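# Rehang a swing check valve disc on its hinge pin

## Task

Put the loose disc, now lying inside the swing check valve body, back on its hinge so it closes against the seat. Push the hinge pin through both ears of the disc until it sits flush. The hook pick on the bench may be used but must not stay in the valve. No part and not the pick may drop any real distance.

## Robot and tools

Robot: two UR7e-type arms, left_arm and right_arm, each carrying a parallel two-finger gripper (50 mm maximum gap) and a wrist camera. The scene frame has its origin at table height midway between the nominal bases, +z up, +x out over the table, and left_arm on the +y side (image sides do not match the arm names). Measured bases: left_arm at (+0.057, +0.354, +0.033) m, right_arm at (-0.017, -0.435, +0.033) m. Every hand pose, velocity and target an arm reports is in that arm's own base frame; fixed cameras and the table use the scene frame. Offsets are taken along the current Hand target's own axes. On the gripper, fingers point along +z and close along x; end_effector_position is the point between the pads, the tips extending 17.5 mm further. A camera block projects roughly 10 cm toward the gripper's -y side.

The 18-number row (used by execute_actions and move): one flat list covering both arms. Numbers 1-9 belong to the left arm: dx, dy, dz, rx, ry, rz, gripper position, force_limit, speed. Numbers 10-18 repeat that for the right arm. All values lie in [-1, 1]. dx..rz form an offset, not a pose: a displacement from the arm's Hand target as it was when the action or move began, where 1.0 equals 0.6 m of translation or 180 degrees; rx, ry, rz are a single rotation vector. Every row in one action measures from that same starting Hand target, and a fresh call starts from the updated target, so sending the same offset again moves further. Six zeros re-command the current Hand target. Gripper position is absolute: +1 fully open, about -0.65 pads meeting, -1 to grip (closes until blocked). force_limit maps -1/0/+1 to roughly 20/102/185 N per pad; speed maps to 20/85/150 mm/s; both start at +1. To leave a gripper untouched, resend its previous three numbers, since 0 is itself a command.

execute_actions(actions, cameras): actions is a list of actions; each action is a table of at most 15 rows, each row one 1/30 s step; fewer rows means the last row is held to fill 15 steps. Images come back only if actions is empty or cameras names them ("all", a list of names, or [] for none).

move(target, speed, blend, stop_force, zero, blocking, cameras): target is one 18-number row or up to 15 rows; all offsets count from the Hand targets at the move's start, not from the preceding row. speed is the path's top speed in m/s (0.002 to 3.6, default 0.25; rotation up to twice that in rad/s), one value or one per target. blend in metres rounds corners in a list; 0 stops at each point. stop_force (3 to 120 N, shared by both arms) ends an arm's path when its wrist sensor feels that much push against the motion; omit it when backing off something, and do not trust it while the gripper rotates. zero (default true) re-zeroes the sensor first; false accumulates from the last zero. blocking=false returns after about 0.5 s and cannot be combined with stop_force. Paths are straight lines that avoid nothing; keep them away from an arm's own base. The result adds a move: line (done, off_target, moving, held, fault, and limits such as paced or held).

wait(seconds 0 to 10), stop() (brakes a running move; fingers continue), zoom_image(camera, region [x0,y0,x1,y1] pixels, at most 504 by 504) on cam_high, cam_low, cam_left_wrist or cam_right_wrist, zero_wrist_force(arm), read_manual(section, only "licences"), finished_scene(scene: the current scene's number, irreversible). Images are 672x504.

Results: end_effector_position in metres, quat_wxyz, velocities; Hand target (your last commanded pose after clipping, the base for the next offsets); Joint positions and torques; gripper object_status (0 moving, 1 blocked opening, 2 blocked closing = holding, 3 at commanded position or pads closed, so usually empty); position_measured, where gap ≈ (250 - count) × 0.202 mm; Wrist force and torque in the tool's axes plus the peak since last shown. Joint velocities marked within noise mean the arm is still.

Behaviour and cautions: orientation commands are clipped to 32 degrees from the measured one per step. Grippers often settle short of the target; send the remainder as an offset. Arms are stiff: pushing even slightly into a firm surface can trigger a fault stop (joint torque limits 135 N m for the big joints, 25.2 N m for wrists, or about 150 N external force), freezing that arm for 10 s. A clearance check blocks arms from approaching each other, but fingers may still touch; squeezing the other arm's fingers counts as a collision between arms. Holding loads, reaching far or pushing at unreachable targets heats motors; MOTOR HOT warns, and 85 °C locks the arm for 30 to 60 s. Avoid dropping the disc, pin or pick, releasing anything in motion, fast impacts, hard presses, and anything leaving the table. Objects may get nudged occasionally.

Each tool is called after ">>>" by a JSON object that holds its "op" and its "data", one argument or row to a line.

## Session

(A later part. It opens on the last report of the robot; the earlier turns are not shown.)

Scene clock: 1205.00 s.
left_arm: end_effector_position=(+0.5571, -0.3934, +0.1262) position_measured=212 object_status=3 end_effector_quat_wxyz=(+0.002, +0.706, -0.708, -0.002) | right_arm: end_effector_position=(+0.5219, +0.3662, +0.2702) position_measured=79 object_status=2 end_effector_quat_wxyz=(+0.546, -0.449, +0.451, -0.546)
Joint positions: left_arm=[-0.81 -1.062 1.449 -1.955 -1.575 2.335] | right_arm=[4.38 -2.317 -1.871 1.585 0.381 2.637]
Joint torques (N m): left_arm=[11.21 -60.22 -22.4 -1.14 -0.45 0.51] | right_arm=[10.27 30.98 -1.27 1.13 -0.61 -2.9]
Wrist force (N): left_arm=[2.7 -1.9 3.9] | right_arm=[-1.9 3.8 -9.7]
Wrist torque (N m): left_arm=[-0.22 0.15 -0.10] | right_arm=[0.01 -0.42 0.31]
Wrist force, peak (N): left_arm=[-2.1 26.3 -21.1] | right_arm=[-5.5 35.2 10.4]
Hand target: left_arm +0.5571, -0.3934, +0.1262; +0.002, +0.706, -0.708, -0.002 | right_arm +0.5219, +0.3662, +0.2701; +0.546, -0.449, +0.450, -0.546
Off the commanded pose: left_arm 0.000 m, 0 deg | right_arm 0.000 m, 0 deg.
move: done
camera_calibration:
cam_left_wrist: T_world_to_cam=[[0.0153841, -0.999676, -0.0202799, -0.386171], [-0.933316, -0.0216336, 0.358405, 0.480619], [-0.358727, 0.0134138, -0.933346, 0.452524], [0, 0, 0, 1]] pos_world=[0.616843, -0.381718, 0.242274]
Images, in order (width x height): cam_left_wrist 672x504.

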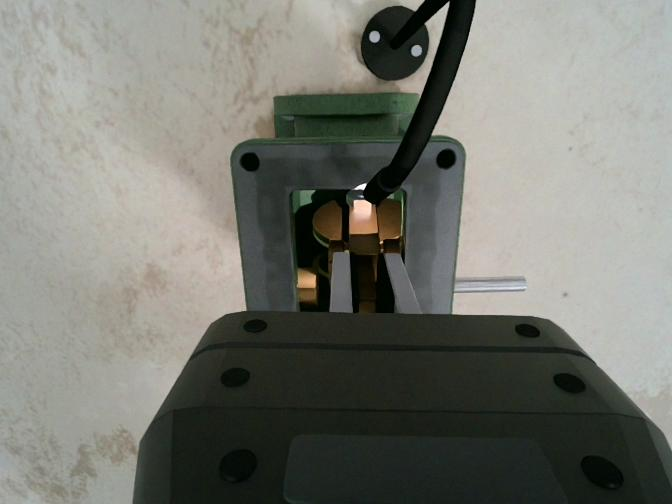

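>>> {"op": "move", "data": {
  "target": [
    [0,0,0,0,0,0,-1,-1,-1,0,0,0,0,0,0,-0.98,1,-0.8]
  ]
}}

>>> {"op": "move", "data": {
  "target": [
    [0,0,0,0,0,0,-1,-1,-1,0,0.0056,-0.0226,0,0,0,-0.98,1,-0.8]
  ],
  "speed": 0.02,
  "stop_force": 12,
  "cameras": ["cam_left_wrist","cam_high"]
}}

>>> {"op": "zoom_image", "data": {
  "camera": "cam_left_wrist",
  "region": [300, 180, 440, 310]
}}

>>> {"op": "zoom_image", "data": {
  "camera": "cam_high",
  "region": [285, 175, 405, 315]
}}

Scene clock: 1213.90 s.
left_arm: end_effector_position=(+0.5571, -0.3934, +0.1262) position_measured=212 object_status=2 end_effector_quat_wxyz=(+0.002, +0.706, -0.708, -0.002) | right_arm: end_effector_position=(+0.5219, +0.3662, +0.2701) position_measured=79 object_status=2 end_effector_quat_wxyz=(+0.546, -0.449, +0.450, -0.546)
Joint positions: left_arm=[-0.81 -1.062 1.449 -1.955 -1.575 2.335] | right_arm=[4.38 -2.317 -1.871 1.585 0.381 2.637]
Joint torques (N m): left_arm=[3.59 -60.27 -22.45 -4.92 0.24 0.11] | right_arm=[10.12 32.3 -2.34 0.61 0.79 -0.83]
Wrist force (N): left_arm=[2.8 -2.0 4.0] | right_arm=[-2.2 3.6 -9.8]
Wrist torque (N m): left_arm=[-0.20 0.17 -0.11] | right_arm=[0.05 -0.41 0.33]
Wrist force, peak (N): left_arm=[3.3 -1.6 4.3] | right_arm=[-2.3 3.8 -10.1]
Hand target: left_arm +0.5571, -0.3934, +0.1262; +0.002, +0.706, -0.708, -0.002 | right_arm +0.5219, +0.3662, +0.2701; +0.546, -0.449, +0.450, -0.546
Off the commanded pose: left_arm 0.000 m, 0 deg | right_arm 0.000 m, 0 deg.
move: done

Scene clock: 1215.63 s.
left_arm: end_effector_position=(+0.5571, -0.3934, +0.1262) position_measured=212 object_status=2 end_effector_quat_wxyz=(+0.002, +0.706, -0.708, -0.002) | right_arm: end_effector_position=(+0.5092, +0.3662, +0.2642) position_measured=79 object_status=2 end_effector_quat_wxyz=(+0.546, -0.449, +0.450, -0.546)
Joint positions: left_arm=[-0.81 -1.062 1.449 -1.955 -1.575 2.335] | right_arm=[4.408 -2.32 -1.884 1.639 0.357 2.596]
Joint torques (N m): left_arm=[-0.93 -55.49 -23.16 -5.06 0.67 -0.15] | right_arm=[-14.56 40.73 22.08 -2.55 2.69 2.07]
Wrist force (N): left_arm=[0.9 -0.5 3.3] | right_arm=[-0.1 4.8 -9.3]
Wrist torque (N m): left_arm=[-0.21 0.05 -0.09] | right_arm=[0.18 -0.25 0.02]
Wrist force, peak (N): left_arm=[3.2 -0.1 4.3] | right_arm=[-2.2 3.7 -10.0]
Hand target: left_arm +0.5571, -0.3934, +0.1262; +0.002, +0.706, -0.708, -0.002 | right_arm +0.5092, +0.3662, +0.2643; +0.546, -0.449, +0.450, -0.546
Off the commanded pose: left_arm 0.000 m, 0 deg | right_arm 0.000 m, 0 deg.
move: done
camera_calibration:
cam_left_wrist: T_world_to_cam=[[0.0153849, -0.999676, -0.0202784, -0.386171], [-0.933349, -0.0216326, 0.358317, 0.480662], [-0.35864, 0.0134142, -0.93338, 0.452479], [0, 0, 0, 1]] pos_world=[0.616844, -0.381718, 0.242274]
Images, in order (width x height): cam_high 672x504, cam_left_wrist 672x504.

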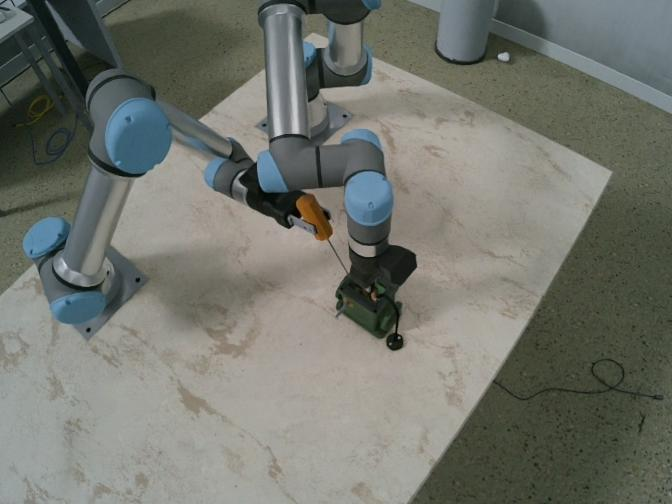

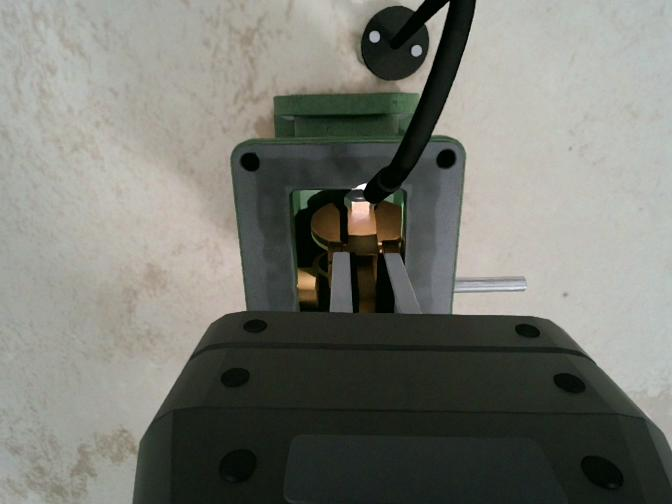

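Scaled by 3.600 from the camera's 672x504 image, which has a finer 960x720 frame.

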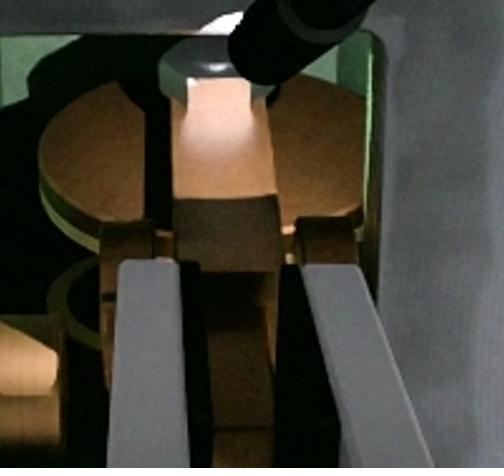

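Scaled by 3.600 from the camera's 672x504 image, which has a finer 960x720 frame.

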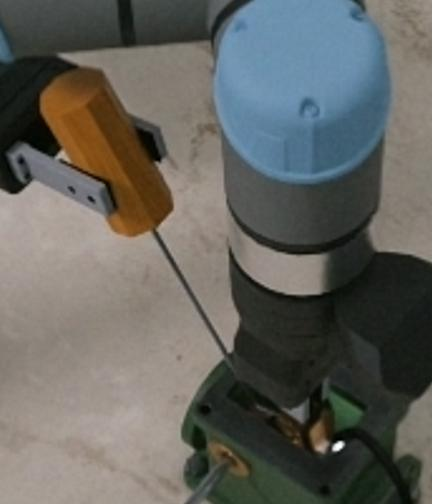

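>>> {"op": "move", "data": {
  "target": [
    [0,0,0,0,0,0,-1,-1,-1,0,0.001,-0.015,0,0,0,-0.98,1,-0.8],
    [0,0,0,0,0,0,-1,-1,-1,0,-0.114,-0.0625,0,0,0,-0.98,1,-0.8]
  ],
  "speed": [0.02,0.03],
  "stop_force": 8,
  "cameras": ["cam_left_wrist","cam_high"]
}}

>>> {"op": "zoom_image", "data": {
  "camera": "cam_left_wrist",
  "region": [300, 180, 440, 310]
}}

Scene clock: 1224.40 s.
left_arm: end_effector_position=(+0.5571, -0.3934, +0.1262) position_measured=212 object_status=2 end_effector_quat_wxyz=(+0.002, +0.706, -0.708, -0.002) | right_arm: end_effector_position=(+0.4807, +0.3662, +0.2920) position_measured=79 object_status=2 end_effector_quat_wxyz=(+0.546, -0.449, +0.451, -0.545)
Joint positions: left_arm=[-0.81 -1.062 1.449 -1.955 -1.575 2.335] | right_arm=[4.474 -2.237 -1.909 1.695 0.304 2.476]
Joint torques (N m): left_arm=[-3.86 -40.82 -23.47 -4.86 1 -0.73] | right_arm=[-12.99 48.13 23.64 -2.59 0.79 -2.33]
Wrist force (N): left_arm=[0.6 -0.4 3.1] | right_arm=[-0.7 8.2 -10.7]
Wrist torque (N m): left_arm=[-0.18 0.10 -0.08] | right_arm=[0.23 -0.28 -0.14]
Wrist force, peak (N): left_arm=[0.9 -0.6 4.0] | right_arm=[-0.7 34.5 -11.1]
Hand target: left_arm +0.5571, -0.3934, +0.1262; +0.002, +0.706, -0.708, -0.002 | right_arm +0.4807, +0.3662, +0.2920; +0.546, -0.449, +0.451, -0.545 (not the last commanded pose)
Off the commanded pose: left_arm 0.000 m, 0 deg | right_arm 0.039 m, 0 deg.
move: contact (right_arm); path passed 1 of 2 targets
camera_calibration:
cam_left_wrist: T_world_to_cam=[[0.0152913, -0.999678, -0.0202433, -0.386123], [-0.933351, -0.0215327, 0.358319, 0.480701], [-0.35864, 0.0134149, -0.93338, 0.452479], [0, 0, 0, 1]] pos_world=[0.616844, -0.381718, 0.242274]
Images, in order (width x height): cam_high 672x504, cam_left_wrist 672x504.

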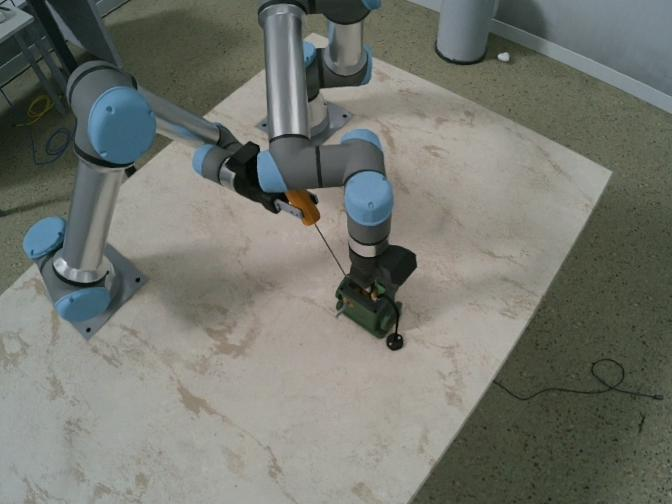

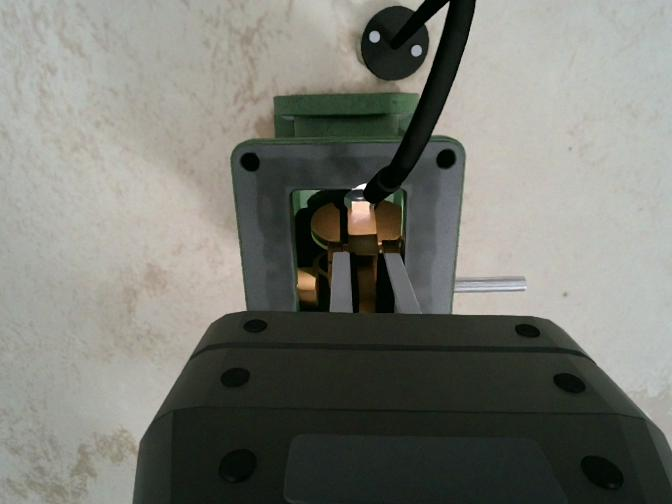

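Scaled by 3.600 from the camera's 672x504 image, which has a finer 960x720 frame.

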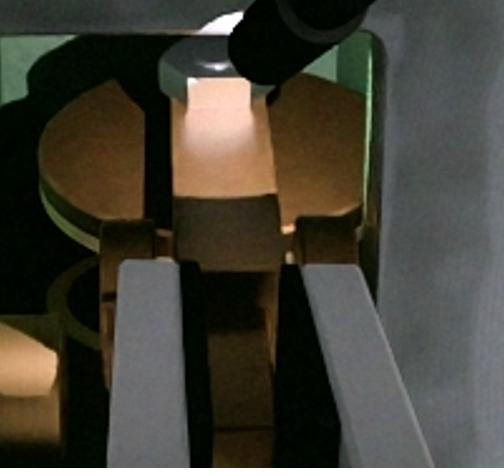

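>>> {"op": "execute_actions", "data": {
  "actions": []
}}

>>> {"op": "zoom_image", "data": {
  "camera": "cam_high",
  "region": [250, 150, 450, 300]
}}

Scene clock: 1249.00 s.
left_arm: end_effector_position=(+0.5571, -0.3934, +0.1262) position_measured=212 object_status=2 end_effector_quat_wxyz=(+0.002, +0.706, -0.708, -0.002) | right_arm: end_effector_position=(+0.4807, +0.3662, +0.2920) position_measured=79 object_status=2 end_effector_quat_wxyz=(+0.546, -0.449, +0.451, -0.545)
Joint positions: left_arm=[-0.81 -1.062 1.449 -1.955 -1.575 2.335] | right_arm=[4.474 -2.237 -1.909 1.695 0.304 2.476]
Joint velocities: within noise
Joint torques (N m): left_arm=[13.28 -40.49 -22.86 -5.03 -0.62 -0.89] | right_arm=[-12.82 47.47 23.36 -0.23 1.41 -2.31]
Wrist force (N): left_arm=[0.7 -0.4 3.3] | right_arm=[-0.4 8.6 -10.5]
Wrist torque (N m): left_arm=[-0.19 0.09 -0.09] | right_arm=[0.29 -0.30 -0.12]
Wrist force, peak (N): left_arm=[1.0 -0.6 3.8] | right_arm=[-0.5 8.5 -10.6]
Hand target: left_arm +0.5571, -0.3934, +0.1262; +0.002, +0.706, -0.708, -0.002 | right_arm +0.4807, +0.3662, +0.2920; +0.546, -0.449, +0.451, -0.545 (not the last commanded pose)
Tool commands: left_gripper/position=-1.0 left_gripper/force_limit=-1.0 left_gripper/speed=-1.0 right_gripper/position=-0.98 right_gripper/force_limit=+1.0 right_gripper/speed=-0.8
Off the commanded pose: left_arm 0.000 m, 0 deg | right_arm 0.039 m, 0 deg.
camera_calibration:
cam_left_wrist: T_world_to_cam=[[0.0152913, -0.999678, -0.0202433, -0.386123], [-0.933351, -0.0215327, 0.358319, 0.480701], [-0.35864, 0.0134149, -0.93338, 0.452479], [0, 0, 0, 1]] pos_world=[0.616844, -0.381718, 0.242274]
cam_right_wrist: T_world_to_cam=[[0.00884727, -0.999899, 0.0110947, 0.365608], [-0.178346, -0.0124951, -0.983888, 0.391682], [0.983928, 0.00672603, -0.178439, -0.293692], [0, 0, 0, 1]] pos_world=[0.355592, 0.372441, 0.328909]

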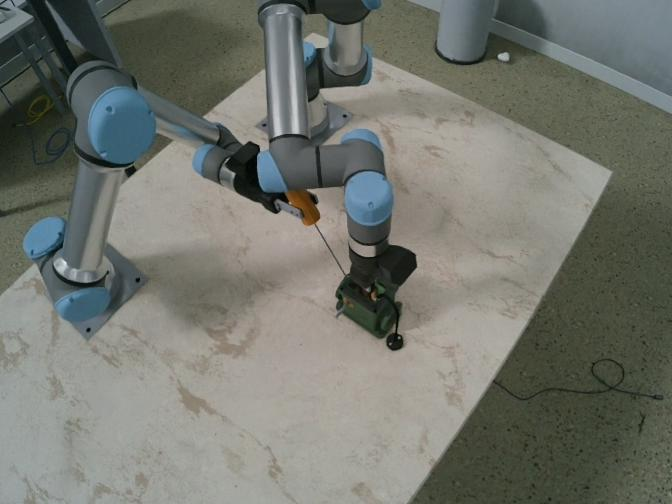

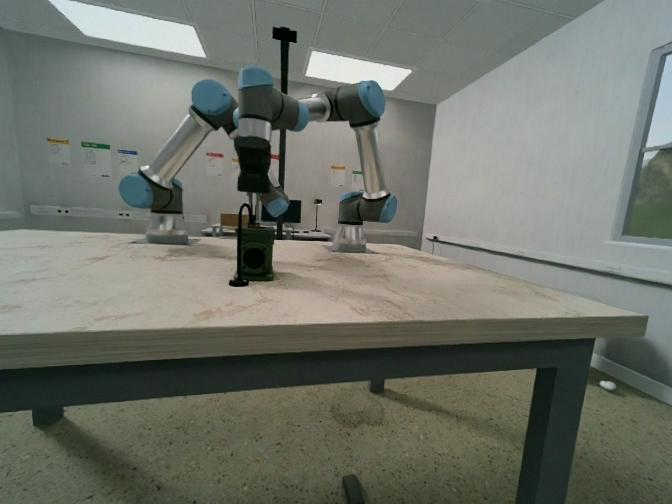

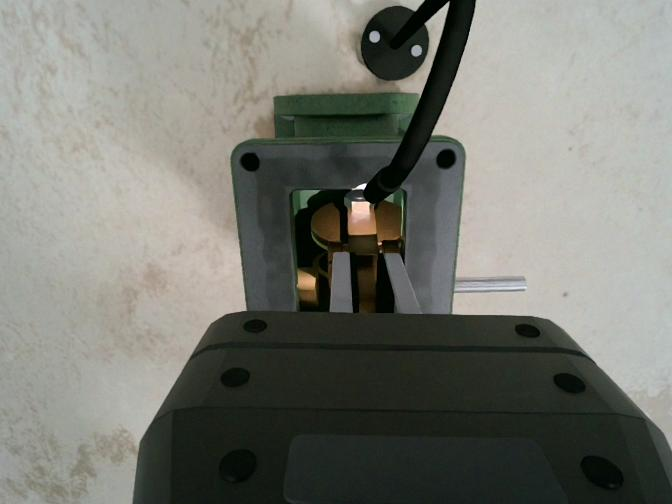

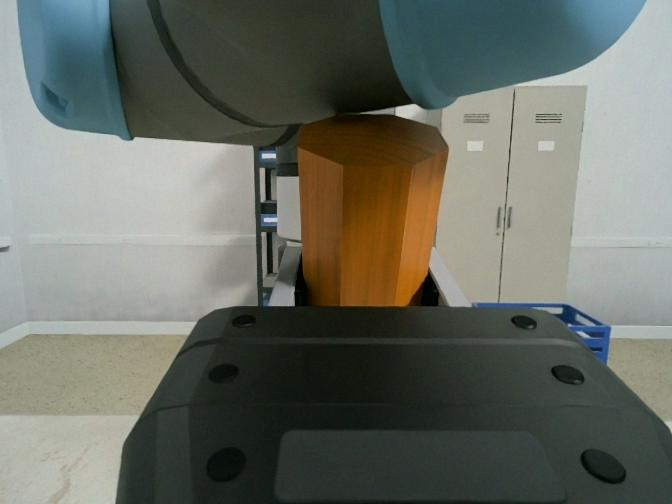

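Scaled by 2.520 from the camera's 672x504 image, which has a finer 960x720 frame.

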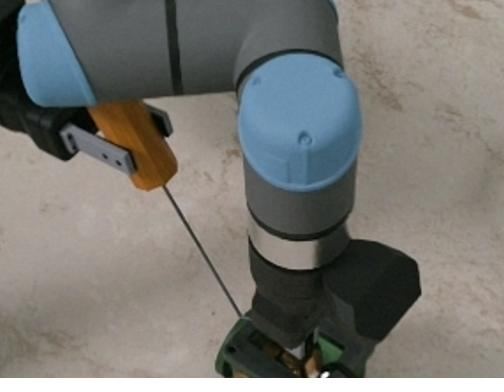

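>>> {"op": "move", "data": {
  "target": [0,0,-0.1,0,0,0,-1,-1,-1,0,0,0,0,0,0,-0.98,1,-0.8],
  "speed": 0.03,
  "stop_force": 8,
  "cameras": ["cam_high","cam_left_wrist","cam_right_wrist"]
}}

>>> {"op": "zoom_image", "data": {
  "camera": "cam_high",
  "region": [250, 150, 450, 350]
}}

Scene clock: 1256.67 s.
left_arm: end_effector_position=(+0.5572, -0.3934, +0.1392) position_measured=212 object_status=2 end_effector_quat_wxyz=(+0.002, +0.706, -0.708, -0.002) | right_arm: end_effector_position=(+0.4807, +0.3662, +0.2921) position_measured=79 object_status=2 end_effector_quat_wxyz=(+0.546, -0.449, +0.451, -0.545)
Joint positions: left_arm=[-0.81 -1.073 1.431 -1.925 -1.575 2.335] | right_arm=[4.474 -2.237 -1.909 1.695 0.304 2.476]
Joint torques (N m): left_arm=[2.74 -41.59 -13.8 -1.43 -0.42 -0.02] | right_arm=[-10.09 35.78 17.94 -0.1 2.74 -1.78]
Wrist force (N): left_arm=[-2.6 -0.7 3.3] | right_arm=[-0.1 4.5 -9.6]
Wrist torque (N m): left_arm=[-0.21 -0.14 -0.10] | right_arm=[0.11 -0.27 -0.09]
Wrist force, peak (N): left_arm=[0.7 -6.6 29.7] | right_arm=[-0.7 8.6 -10.7]
Hand target: left_arm +0.5572, -0.3934, +0.1392; +0.002, +0.706, -0.708, -0.002 (not the last commanded pose) | right_arm +0.4807, +0.3662, +0.2920; +0.546, -0.449, +0.451, -0.545
Off the commanded pose: left_arm 0.047 m, 0 deg | right_arm 0.000 m, 0 deg.
move: contact (left_arm)
camera_calibration:
cam_left_wrist: T_world_to_cam=[[0.0154777, -0.999674, -0.020315, -0.385853], [-0.933314, -0.0217336, 0.358403, 0.475888], [-0.358728, 0.013413, -0.933346, 0.46475], [0, 0, 0, 1]] pos_world=[0.616843, -0.381618, 0.255374]
cam_right_wrist: T_world_to_cam=[[0.00883014, -0.999901, 0.0109962, 0.365647], [-0.178346, -0.0123951, -0.98389, 0.391645], [0.983928, 0.00672675, -0.178438, -0.293693], [0, 0, 0, 1]] pos_world=[0.355592, 0.372441, 0.328909]
Images, in order (width x height): cam_high 672x504, cam_left_wrist 672x504, cam_right_wrist 672x504.

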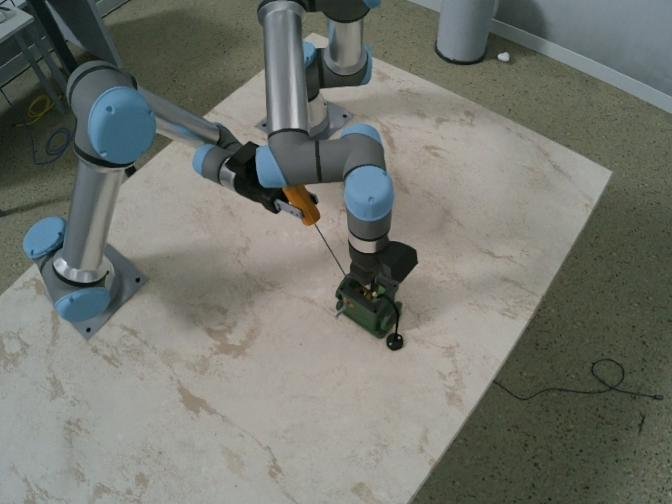

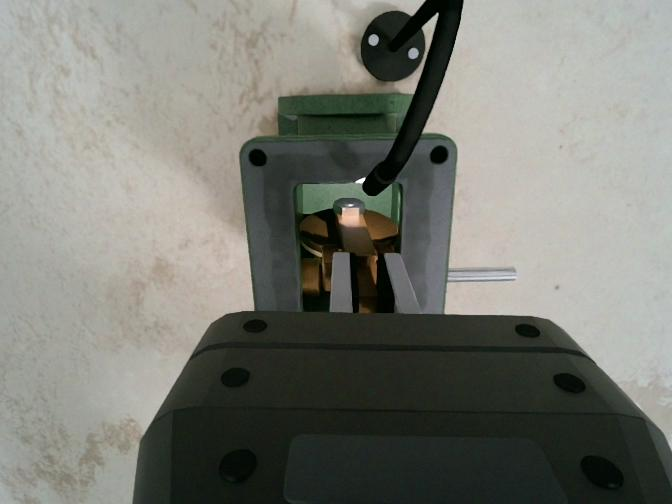

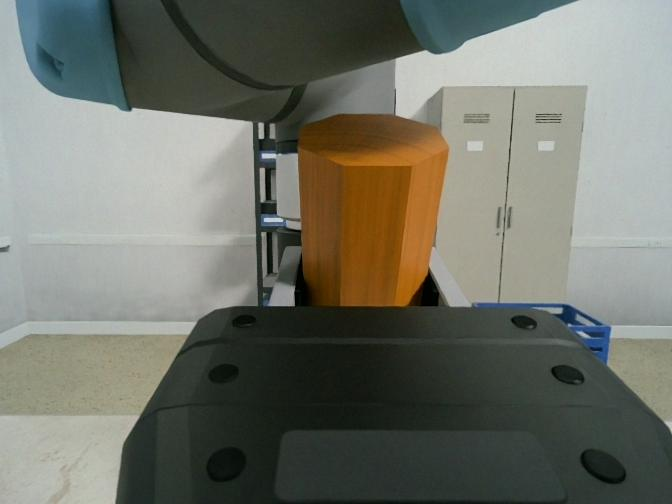

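Scaled by 2.520 from the camera's 672x504 image, which has a finer 960x720 frame.

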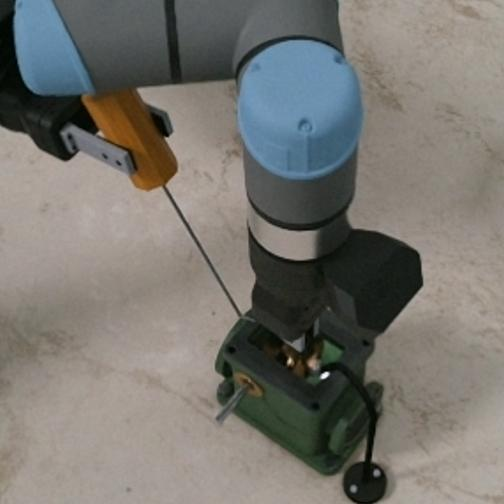

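>>> {"op": "zoom_image", "data": {
  "camera": "cam_high",
  "region": [320, 250, 400, 310]
}}

>>> {"op": "zoom_image", "data": {
  "camera": "cam_low",
  "region": [220, 140, 320, 300]
}}

Scaled by 6.300 from the camera's 672x504 image, which has a finer 960x720 frame.

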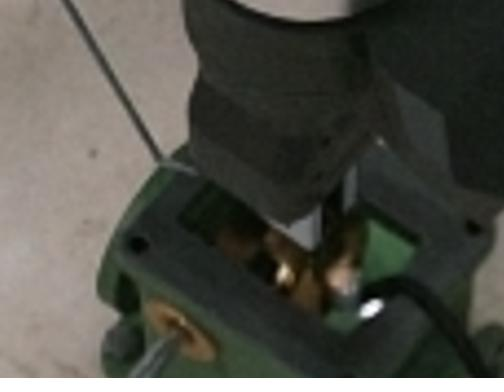

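This scene's latest camera images include none from cam_low. They are from: cam_high, cam_left_wrist, cam_right_wrist. cam_low's image comes with the result of a call that names it in "cameras".

>>> {"op": "move", "data": {
  "target": [
    [0,0,0,0,0,0,-1,-1,-1,0,-0.0193,-0.0982,0,0,0,-0.98,1,-0.8],
    [0,0,0,0,0,0,-1,-1,-1,0.3,-0.0193,-0.0982,0,0,0,-0.98,1,-0.8]
  ],
  "speed": [0.03,0.1],
  "stop_force": 8,
  "cameras": ["cam_high","cam_low","cam_right_wrist"]
}}

>>> {"op": "zoom_image", "data": {
  "camera": "cam_high",
  "region": [180, 130, 400, 330]
}}

Scene clock: 1280.40 s.
left_arm: end_effector_position=(+0.5572, -0.3934, +0.1392) position_measured=212 object_status=2 end_effector_quat_wxyz=(+0.002, +0.706, -0.708, -0.002) | right_arm: end_effector_position=(+0.4204, +0.1863, +0.2919) position_measured=79 object_status=2 end_effector_quat_wxyz=(+0.546, -0.449, +0.451, -0.545)
Joint positions: left_arm=[-0.81 -1.073 1.431 -1.925 -1.575 2.335] | right_arm=[4.548 -1.98 -2.425 2.138 0.251 2.285]
Joint torques (N m): left_arm=[-14.3 -42.27 -14.31 -2.06 -0.52 -0.91] | right_arm=[13.04 14.75 3.11 -0.22 1.01 -0.84]
Wrist force (N): left_arm=[-2.8 -0.4 3.2] | right_arm=[-0.2 4.1 -9.0]
Wrist torque (N m): left_arm=[-0.17 -0.15 -0.10] | right_arm=[0.10 -0.21 0.02]
Wrist force, peak (N): left_arm=[-3.2 -0.8 3.6] | right_arm=[-0.1 4.6 -9.9]
Hand target: left_arm +0.5572, -0.3934, +0.1392; +0.002, +0.706, -0.708, -0.002 | right_arm +0.4204, +0.1863, +0.2919; +0.546, -0.449, +0.451, -0.545
Off the commanded pose: left_arm 0.000 m, 0 deg | right_arm 0.000 m, 0 deg.
move: done
camera_calibration:
cam_right_wrist: T_world_to_cam=[[0.00884727, -0.999899, 0.0110947, 0.186261], [-0.178346, -0.0124951, -0.983888, 0.378501], [0.983928, 0.00672603, -0.178439, -0.233285], [0, 0, 0, 1]] pos_world=[0.295392, 0.192541, 0.328709]
Images, in order (width x height): cam_high 672x504, cam_low 672x504, cam_right_wrist 672x504.

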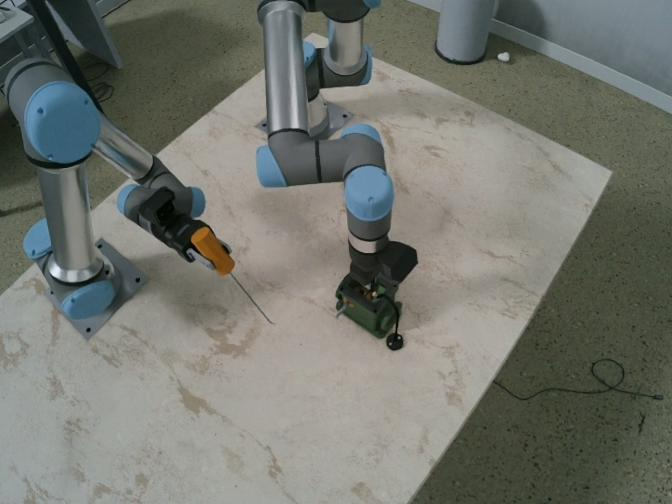

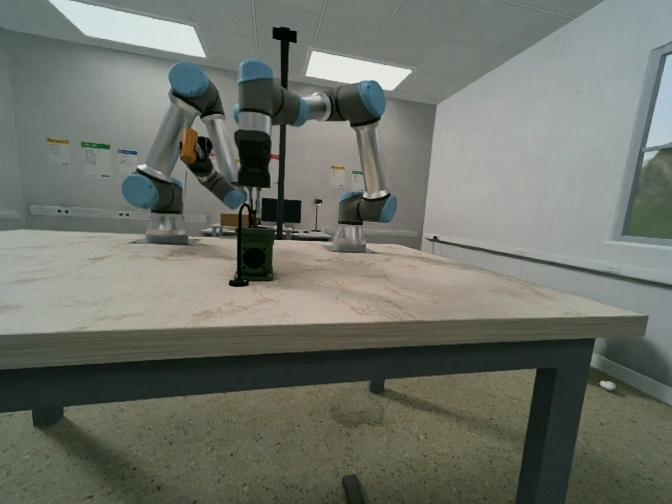

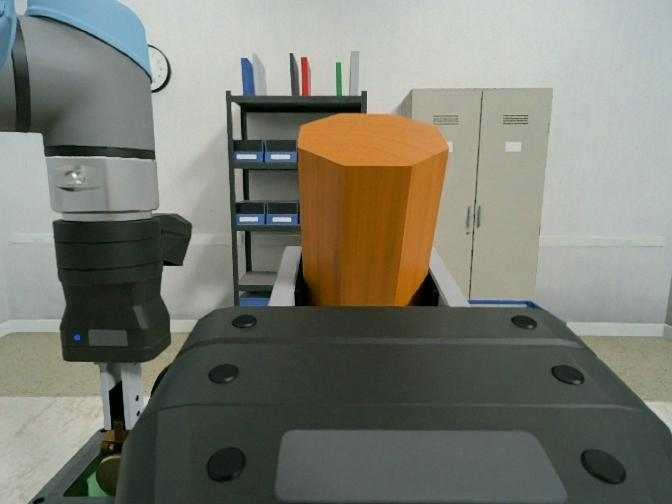

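Scaled by 2.291 from the camera's 672x504 image, which has a finer 960x720 frame.

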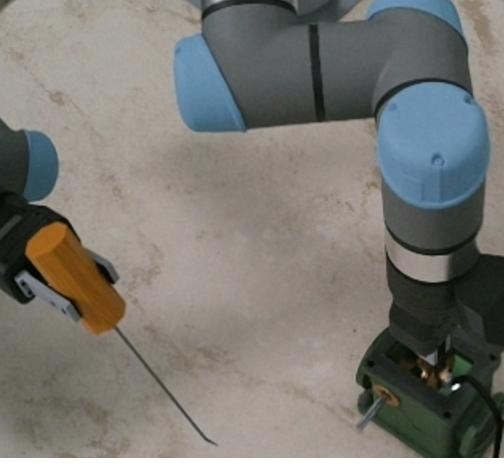

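>>> {"op": "move", "data": {
  "target": [0,0,0,0,0,0,-1,-1,-1,0.1,0.058,0.294,-0.667,0,0,-0.98,1,-0.8],
  "speed": 0.3,
  "cameras": ["cam_high","cam_low"]
}}

>>> {"op": "zoom_image", "data": {
  "camera": "cam_high",
  "region": [180, 130, 400, 350]
}}

>>> {"op": "zoom_image", "data": {
  "camera": "cam_low",
  "region": [100, 100, 300, 300]
}}

Scene clock: 1294.93 s.
left_arm: end_effector_position=(+0.5572, -0.3934, +0.1392) position_measured=212 object_status=2 end_effector_quat_wxyz=(+0.002, +0.706, -0.708, -0.002) | right_arm: end_effector_position=(+0.6002, +0.1260, +0.2912) position_measured=79 object_status=2 end_effector_quat_wxyz=(+0.116, +0.697, -0.698, -0.118) end_effector_velocity=(-0.001, +0.000, +0.000) end_effector_angular_velocity=(-0.001, +0.004, +0.000)
Joint positions: left_arm=[-0.81 -1.073 1.431 -1.925 -1.575 2.335] | right_arm=[3.515 -2.053 -1.018 -1.952 1.692 3.497]
Joint velocities: left_arm=[within noise] | right_arm=[0 -0.001 0.002 -0.005 0 0.001]
Joint torques (N m): left_arm=[-15 -42.15 -14.38 -2.91 -0.48 -0.94] | right_arm=[12.52 38.4 36.48 0.23 0.53 1.85]
Wrist force (N): left_arm=[-2.8 -0.6 3.2] | right_arm=[0.0 -1.0 -4.6]
Wrist torque (N m): left_arm=[-0.19 -0.17 -0.10] | right_arm=[-0.05 -0.11 -0.09]
Wrist force, peak (N): left_arm=[-3.3 -0.6 3.6] | right_arm=[-0.5 5.0 -9.6]
Hand target: left_arm +0.5572, -0.3934, +0.1392; +0.002, +0.706, -0.708, -0.002 | right_arm +0.6002, +0.1261, +0.2912; +0.116, +0.697, -0.698, -0.118
Off the commanded pose: left_arm 0.000 m, 0 deg | right_arm 0.000 m, 0 deg.
move: done
Images, in order (width x height): cam_high 672x504, cam_low 672x504.

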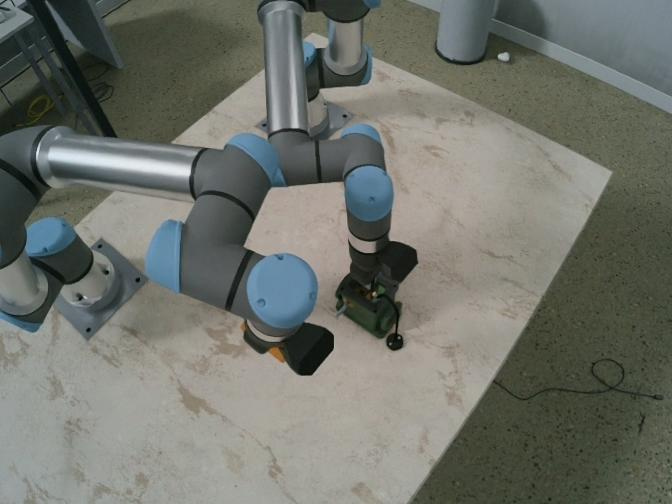

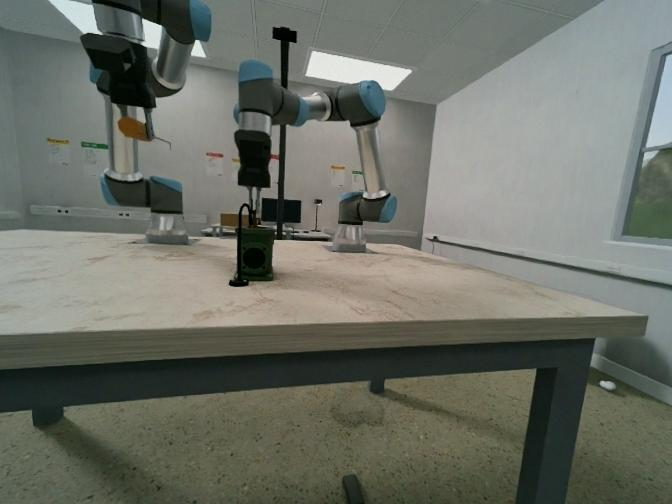

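Scaled by 2.291 from the camera's 672x504 image, which has a finer 960x720 frame.

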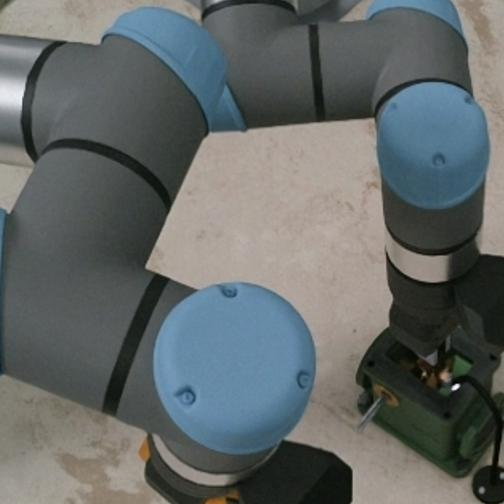

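Scaled by 2.520 from the camera's 672x504 image, which has a finer 960x720 frame.

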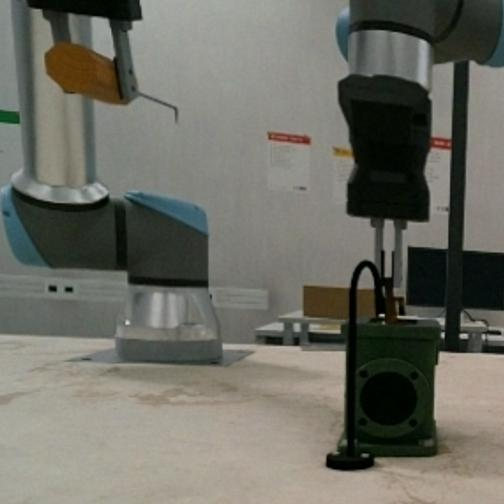

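>>> {"op": "move", "data": {
  "target": [
    [0,0,0,0,0,0,-1,-1,-1,0,-0.131,0.378,0,0,0,-0.98,1,-0.8],
    [0,0,0,0,0,0,-1,-1,-1,0,-0.167,0.482,0,0,0,-0.98,1,-0.8]
  ],
  "speed": [0.15,0.02],
  "stop_force": 6,
  "cameras": ["cam_low"]
}}

>>> {"op": "zoom_image", "data": {
  "camera": "cam_low",
  "region": [50, 150, 300, 320]
}}

Scene clock: 1305.23 s.
left_arm: end_effector_position=(+0.5572, -0.3934, +0.1392) position_measured=212 object_status=2 end_effector_quat_wxyz=(+0.002, +0.706, -0.708, -0.002) | right_arm: end_effector_position=(+0.6004, +0.1266, -0.0079) position_measured=79 object_status=2 end_effector_quat_wxyz=(+0.117, +0.697, -0.698, -0.118)
Joint positions: left_arm=[-0.81 -1.073 1.431 -1.925 -1.575 2.335] | right_arm=[3.516 -2.252 -1.501 -1.27 1.692 3.498]
Joint torques (N m): left_arm=[-14.44 -41.93 -14.86 -3.97 -0.41 -0.9] | right_arm=[11.08 52.75 29.28 2.72 -0.8 1.39]
Wrist force (N): left_arm=[-3.1 -0.9 3.2] | right_arm=[1.0 2.1 -10.0]
Wrist torque (N m): left_arm=[-0.24 -0.13 -0.10] | right_arm=[0.29 -0.05 0.01]
Wrist force, peak (N): left_arm=[-3.0 -0.7 3.8] | right_arm=[1.3 10.9 -20.3]
Hand target: left_arm +0.5572, -0.3934, +0.1392; +0.002, +0.706, -0.708, -0.002 | right_arm +0.6004, +0.1266, -0.0079; +0.116, +0.697, -0.698, -0.118 (not the last commanded pose)
Off the commanded pose: left_arm 0.000 m, 0 deg | right_arm 0.007 m, 0 deg.
move: contact (right_arm); path passed 1 of 2 targets
Images, in order (width x height): cam_low 672x504.

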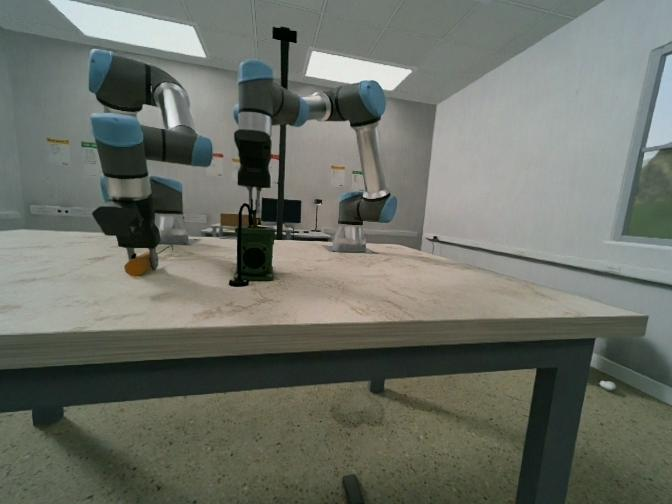

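Scaled by 2.016 from the camera's 672x504 image, which has a finer 960x720 frame.

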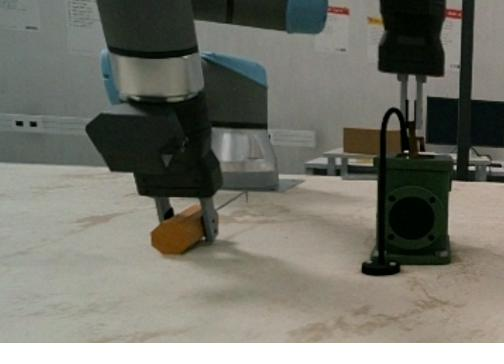

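Handle on the table. Release gently, then rise.

>>> {"op": "execute_actions", "data": {
  "actions": [
    [[0,0,0,0,0,0,-1,-1,-1,0,0,0,0,0,0,0.6,1,-1]],
    [[0,0,0,0,0,0,-1,-1,-1,0,0,0,0,0,0,0.6,1,-1]],
    [[0,0,0,0,0,0,-1,-1,-1,0,0,0,0,0,0,0.6,1,-1]],
    [[0,0,0,0,0,0,-1,-1,-1,0,0,0,0,0,0,0.6,1,-1]]
  ]
}}

>>> {"op": "move", "data": {
  "target": [0,0,0,0,0,0,-1,-1,-1,0,0.11,-0.315,0,0,0,0.6,1,-1],
  "speed": 0.12,
  "cameras": ["cam_high","cam_right_wrist"]
}}

Scene clock: 1311.53 s.
left_arm: end_effector_position=(+0.5572, -0.3934, +0.1392) position_measured=212 object_status=2 end_effector_quat_wxyz=(+0.002, +0.706, -0.708, -0.002) | right_arm: end_effector_position=(+0.6004, +0.1266, -0.0079) position_measured=63 object_status=3 end_effector_quat_wxyz=(+0.116, +0.697, -0.698, -0.118)
Joint positions: left_arm=[-0.81 -1.073 1.431 -1.925 -1.575 2.335] | right_arm=[3.516 -2.252 -1.501 -1.27 1.692 3.498]
Joint torques (N m): left_arm=[-14.27 -41.78 -15.06 -4.64 -0.46 -0.92] | right_arm=[1.55 52.98 28.3 3.45 1.4 -1.86]
Wrist force (N): left_arm=[-2.9 -0.6 3.3] | right_arm=[0.0 -0.9 -5.2]
Wrist torque (N m): left_arm=[-0.20 -0.15 -0.10] | right_arm=[-0.08 -0.12 -0.06]
Wrist force, peak (N): left_arm=[-3.3 -0.6 3.7] | right_arm=[1.0 2.1 -10.3]
Hand target: left_arm +0.5572, -0.3934, +0.1392; +0.002, +0.706, -0.708, -0.002 | right_arm +0.6004, +0.1266, -0.0079; +0.116, +0.697, -0.698, -0.118
Off the commanded pose: left_arm 0.000 m, 0 deg | right_arm 0.000 m, 0 deg.
Step readings (end_effector_position of left_arm | right_arm):
0: (+0.5572, -0.3934, +0.1392) | (+0.6004, +0.1266, -0.0079)
1: (+0.5572, -0.3934, +0.1392) | (+0.6004, +0.1266, -0.0079)
2: (+0.5572, -0.3934, +0.1392) | (+0.6004, +0.1266, -0.0079)
4: (+0.5572, -0.3934, +0.1392) | (+0.6004, +0.1266, -0.0079)
8: (+0.5572, -0.3934, +0.1392) | (+0.6004, +0.1266, -0.0079)
15: (+0.5572, -0.3934, +0.1392) | (+0.6004, +0.1266, -0.0079)
16: (+0.5572, -0.3934, +0.1392) | (+0.6004, +0.1266, -0.0079)
17: (+0.5572, -0.3934, +0.1392) | (+0.6004, +0.1266, -0.0079)
19: (+0.5572, -0.3934, +0.1392) | (+0.6004, +0.1266, -0.0079)
23: (+0.5572, -0.3934, +0.1392) | (+0.6004, +0.1266, -0.0079)
30: (+0.5572, -0.3934, +0.1392) | (+0.6004, +0.1266, -0.0079)
31: (+0.5572, -0.3934, +0.1392) | (+0.6004, +0.1266, -0.0079)
32: (+0.5572, -0.3934, +0.1392) | (+0.6004, +0.1266, -0.0079)
34: (+0.5572, -0.3934, +0.1392) | (+0.6004, +0.1266, -0.0079)
38: (+0.5572, -0.3934, +0.1392) | (+0.6004, +0.1266, -0.0079)
45: (+0.5572, -0.3934, +0.1392) | (+0.6004, +0.1266, -0.0079)
46: (+0.5572, -0.3934, +0.1392) | (+0.6004, +0.1266, -0.0079)
47: (+0.5572, -0.3934, +0.1392) | (+0.6004, +0.1266, -0.0079)
49: (+0.5572, -0.3934, +0.1392) | (+0.6004, +0.1266, -0.0079)
53: (+0.5572, -0.3934, +0.1392) | (+0.6004, +0.1266, -0.0079)
60: (+0.5572, -0.3934, +0.1392) | (+0.6004, +0.1266, -0.0079)

Scene clock: 1313.67 s.
left_arm: end_effector_position=(+0.5572, -0.3934, +0.1392) position_measured=212 object_status=2 end_effector_quat_wxyz=(+0.002, +0.706, -0.708, -0.002) | right_arm: end_effector_position=(+0.5998, +0.1263, +0.1923) position_measured=63 object_status=3 end_effector_quat_wxyz=(+0.116, +0.697, -0.698, -0.118)
Joint positions: left_arm=[-0.81 -1.073 1.431 -1.925 -1.575 2.335] | right_arm=[3.516 -2.066 -1.252 -1.705 1.692 3.498]
Joint torques (N m): left_arm=[-14.23 -42 -14.95 -4.81 -0.41 -0.87] | right_arm=[-11.99 38.04 14.67 1.27 -0.47 -2.48]
Wrist force (N): left_arm=[-2.9 -0.7 3.4] | right_arm=[-0.3 -0.6 -5.0]
Wrist torque (N m): left_arm=[-0.21 -0.14 -0.10] | right_arm=[-0.06 -0.05 -0.06]
Wrist force, peak (N): left_arm=[-3.2 -0.6 3.8] | right_arm=[-0.2 0.4 -6.9]
Hand target: left_arm +0.5572, -0.3934, +0.1392; +0.002, +0.706, -0.708, -0.002 | right_arm +0.5998, +0.1263, +0.1923; +0.116, +0.697, -0.698, -0.118
Off the commanded pose: left_arm 0.000 m, 0 deg | right_arm 0.000 m, 0 deg.
move: done
camera_calibration:
cam_right_wrist: T_world_to_cam=[[0.00512836, -0.999847, -0.0166959, 0.13338], [-0.762341, -0.0147142, 0.647008, 0.348663], [-0.647155, 0.00940989, -0.7623, 0.6632], [0, 0, 0, 1]] pos_world=[0.69431, 0.13225, 0.282196]
Images, in order (width x height): cam_high 672x504, cam_right_wrist 672x504.

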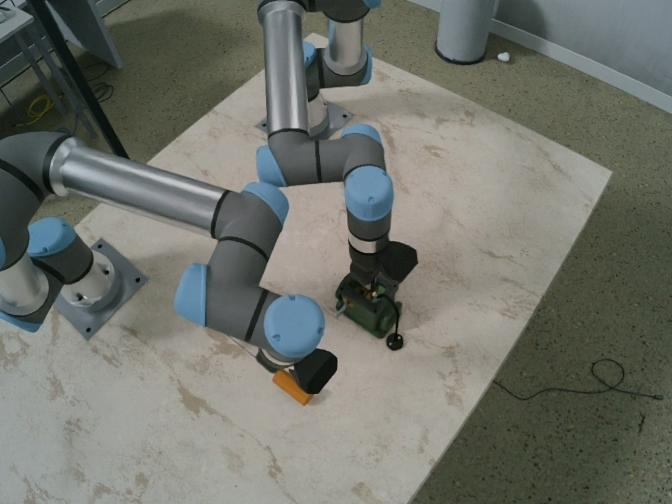

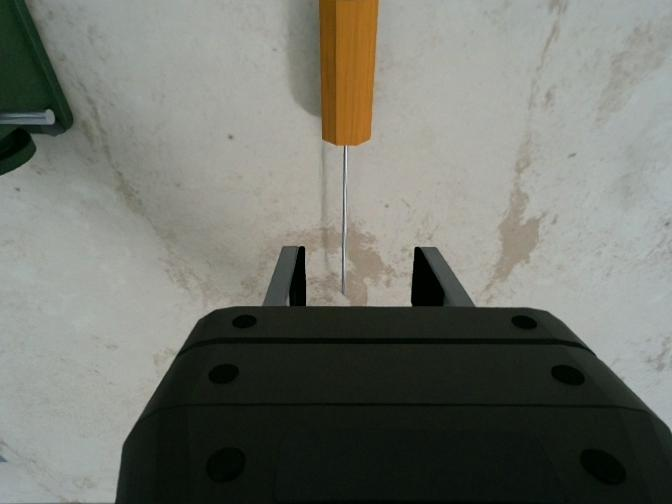

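>>> {"op": "move", "data": {
  "target": [
    [0,0,0.0217,0,0,0,-1,-1,-1,0,0,-0.05,0,0,0,-0.6,1,-0.8],
    [0,0,0.0217,0,0,0,-1,-1,-1,-0.293,-0.0405,0.0695,0.298,-0.140,-0.506,-0.6,1,-0.8]
  ],
  "speed": [0.1,0.15],
  "cameras": ["cam_high","cam_right_wrist","cam_left_wrist"]
}}

>>> {"op": "zoom_image", "data": {
  "camera": "cam_right_wrist",
  "region": [200, 50, 450, 250]
}}

Scene clock: 1335.77 s.
left_arm: end_effector_position=(+0.5571, -0.3934, +0.1262) position_measured=212 object_status=2 end_effector_quat_wxyz=(+0.002, +0.706, -0.708, -0.002) | right_arm: end_effector_position=(+0.6094, +0.3021, +0.1453) position_measured=242 object_status=3 end_effector_quat_wxyz=(-0.423, +0.906, -0.001, +0.000)
Joint positions: left_arm=[-0.81 -1.062 1.449 -1.955 -1.575 2.335] | right_arm=[3.527 -2.105 -1.753 -0.429 2.36 2.139]
Joint torques (N m): left_arm=[-1.35 -59.09 -37.15 -0.65 -0.63 -1.07] | right_arm=[-7.97 48.43 7.5 1.95 1.86 0.8]
Wrist force (N): left_arm=[0.8 -0.4 3.6] | right_arm=[0.1 2.2 -6.3]
Wrist torque (N m): left_arm=[-0.18 0.07 -0.08] | right_arm=[0.09 -0.16 -0.17]
Wrist force, peak (N): left_arm=[-3.4 -0.8 3.4] | right_arm=[0.1 2.4 -6.7]
Hand target: left_arm +0.5571, -0.3934, +0.1262; +0.002, +0.706, -0.708, -0.002 | right_arm +0.6093, +0.3021, +0.1452; -0.423, +0.906, -0.001, +0.000
Off the commanded pose: left_arm 0.000 m, 0 deg | right_arm 0.000 m, 0 deg.
move: done
camera_calibration:
cam_left_wrist: T_world_to_cam=[[0.0154777, -0.999674, -0.020315, -0.386118], [-0.933314, -0.0217336, 0.358403, 0.480489], [-0.358728, 0.013413, -0.933346, 0.452487], [0, 0, 0, 1]] pos_world=[0.616743, -0.381618, 0.242274]
cam_right_wrist: T_world_to_cam=[[0.999911, 0.0133349, 0.000223634, -0.606426], [0.0117916, -0.876099, -0.481987, 0.341579], [-0.00623133, 0.481946, -0.876179, 0.115058], [0, 0, 0, 1]] pos_world=[0.603061, 0.251892, 0.265584]
Images, in order (width x height): cam_high 672x504, cam_left_wrist 672x504, cam_right_wrist 672x504.

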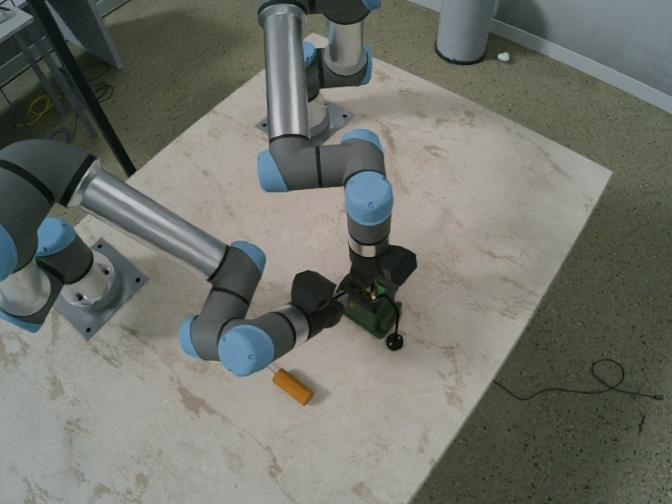

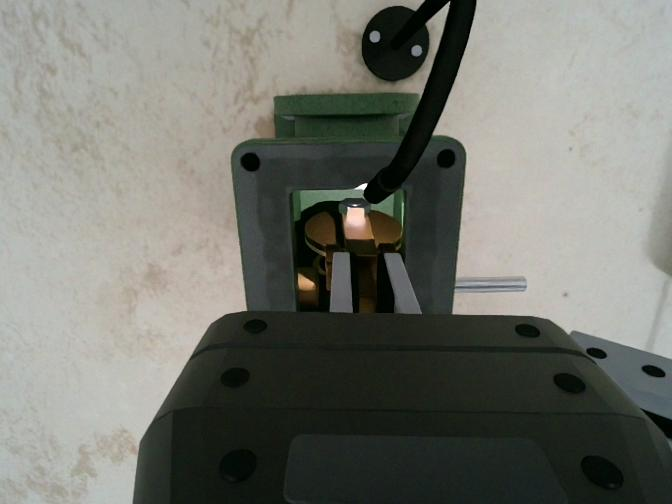

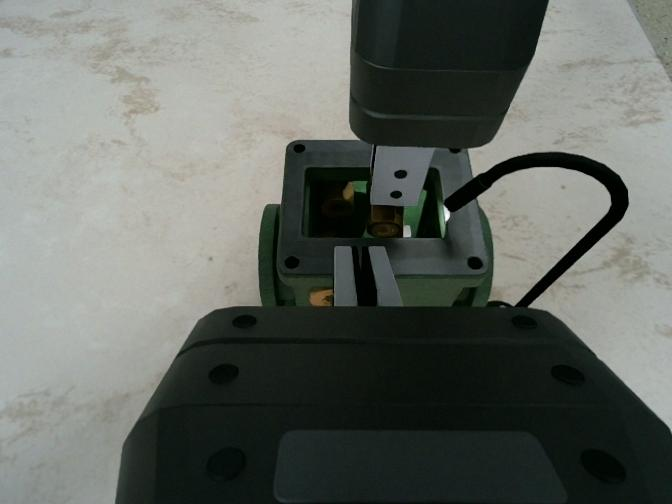

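Scaled by 2.016 from the camera's 672x504 image, which has a finer 960x720 frame.

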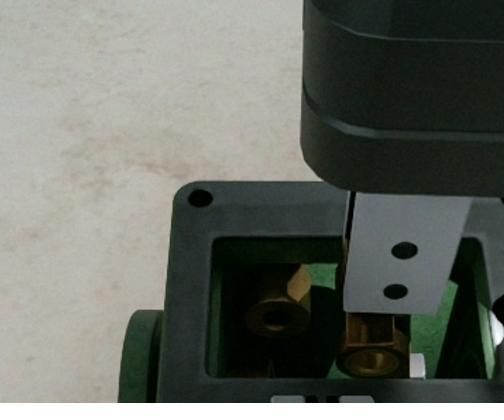

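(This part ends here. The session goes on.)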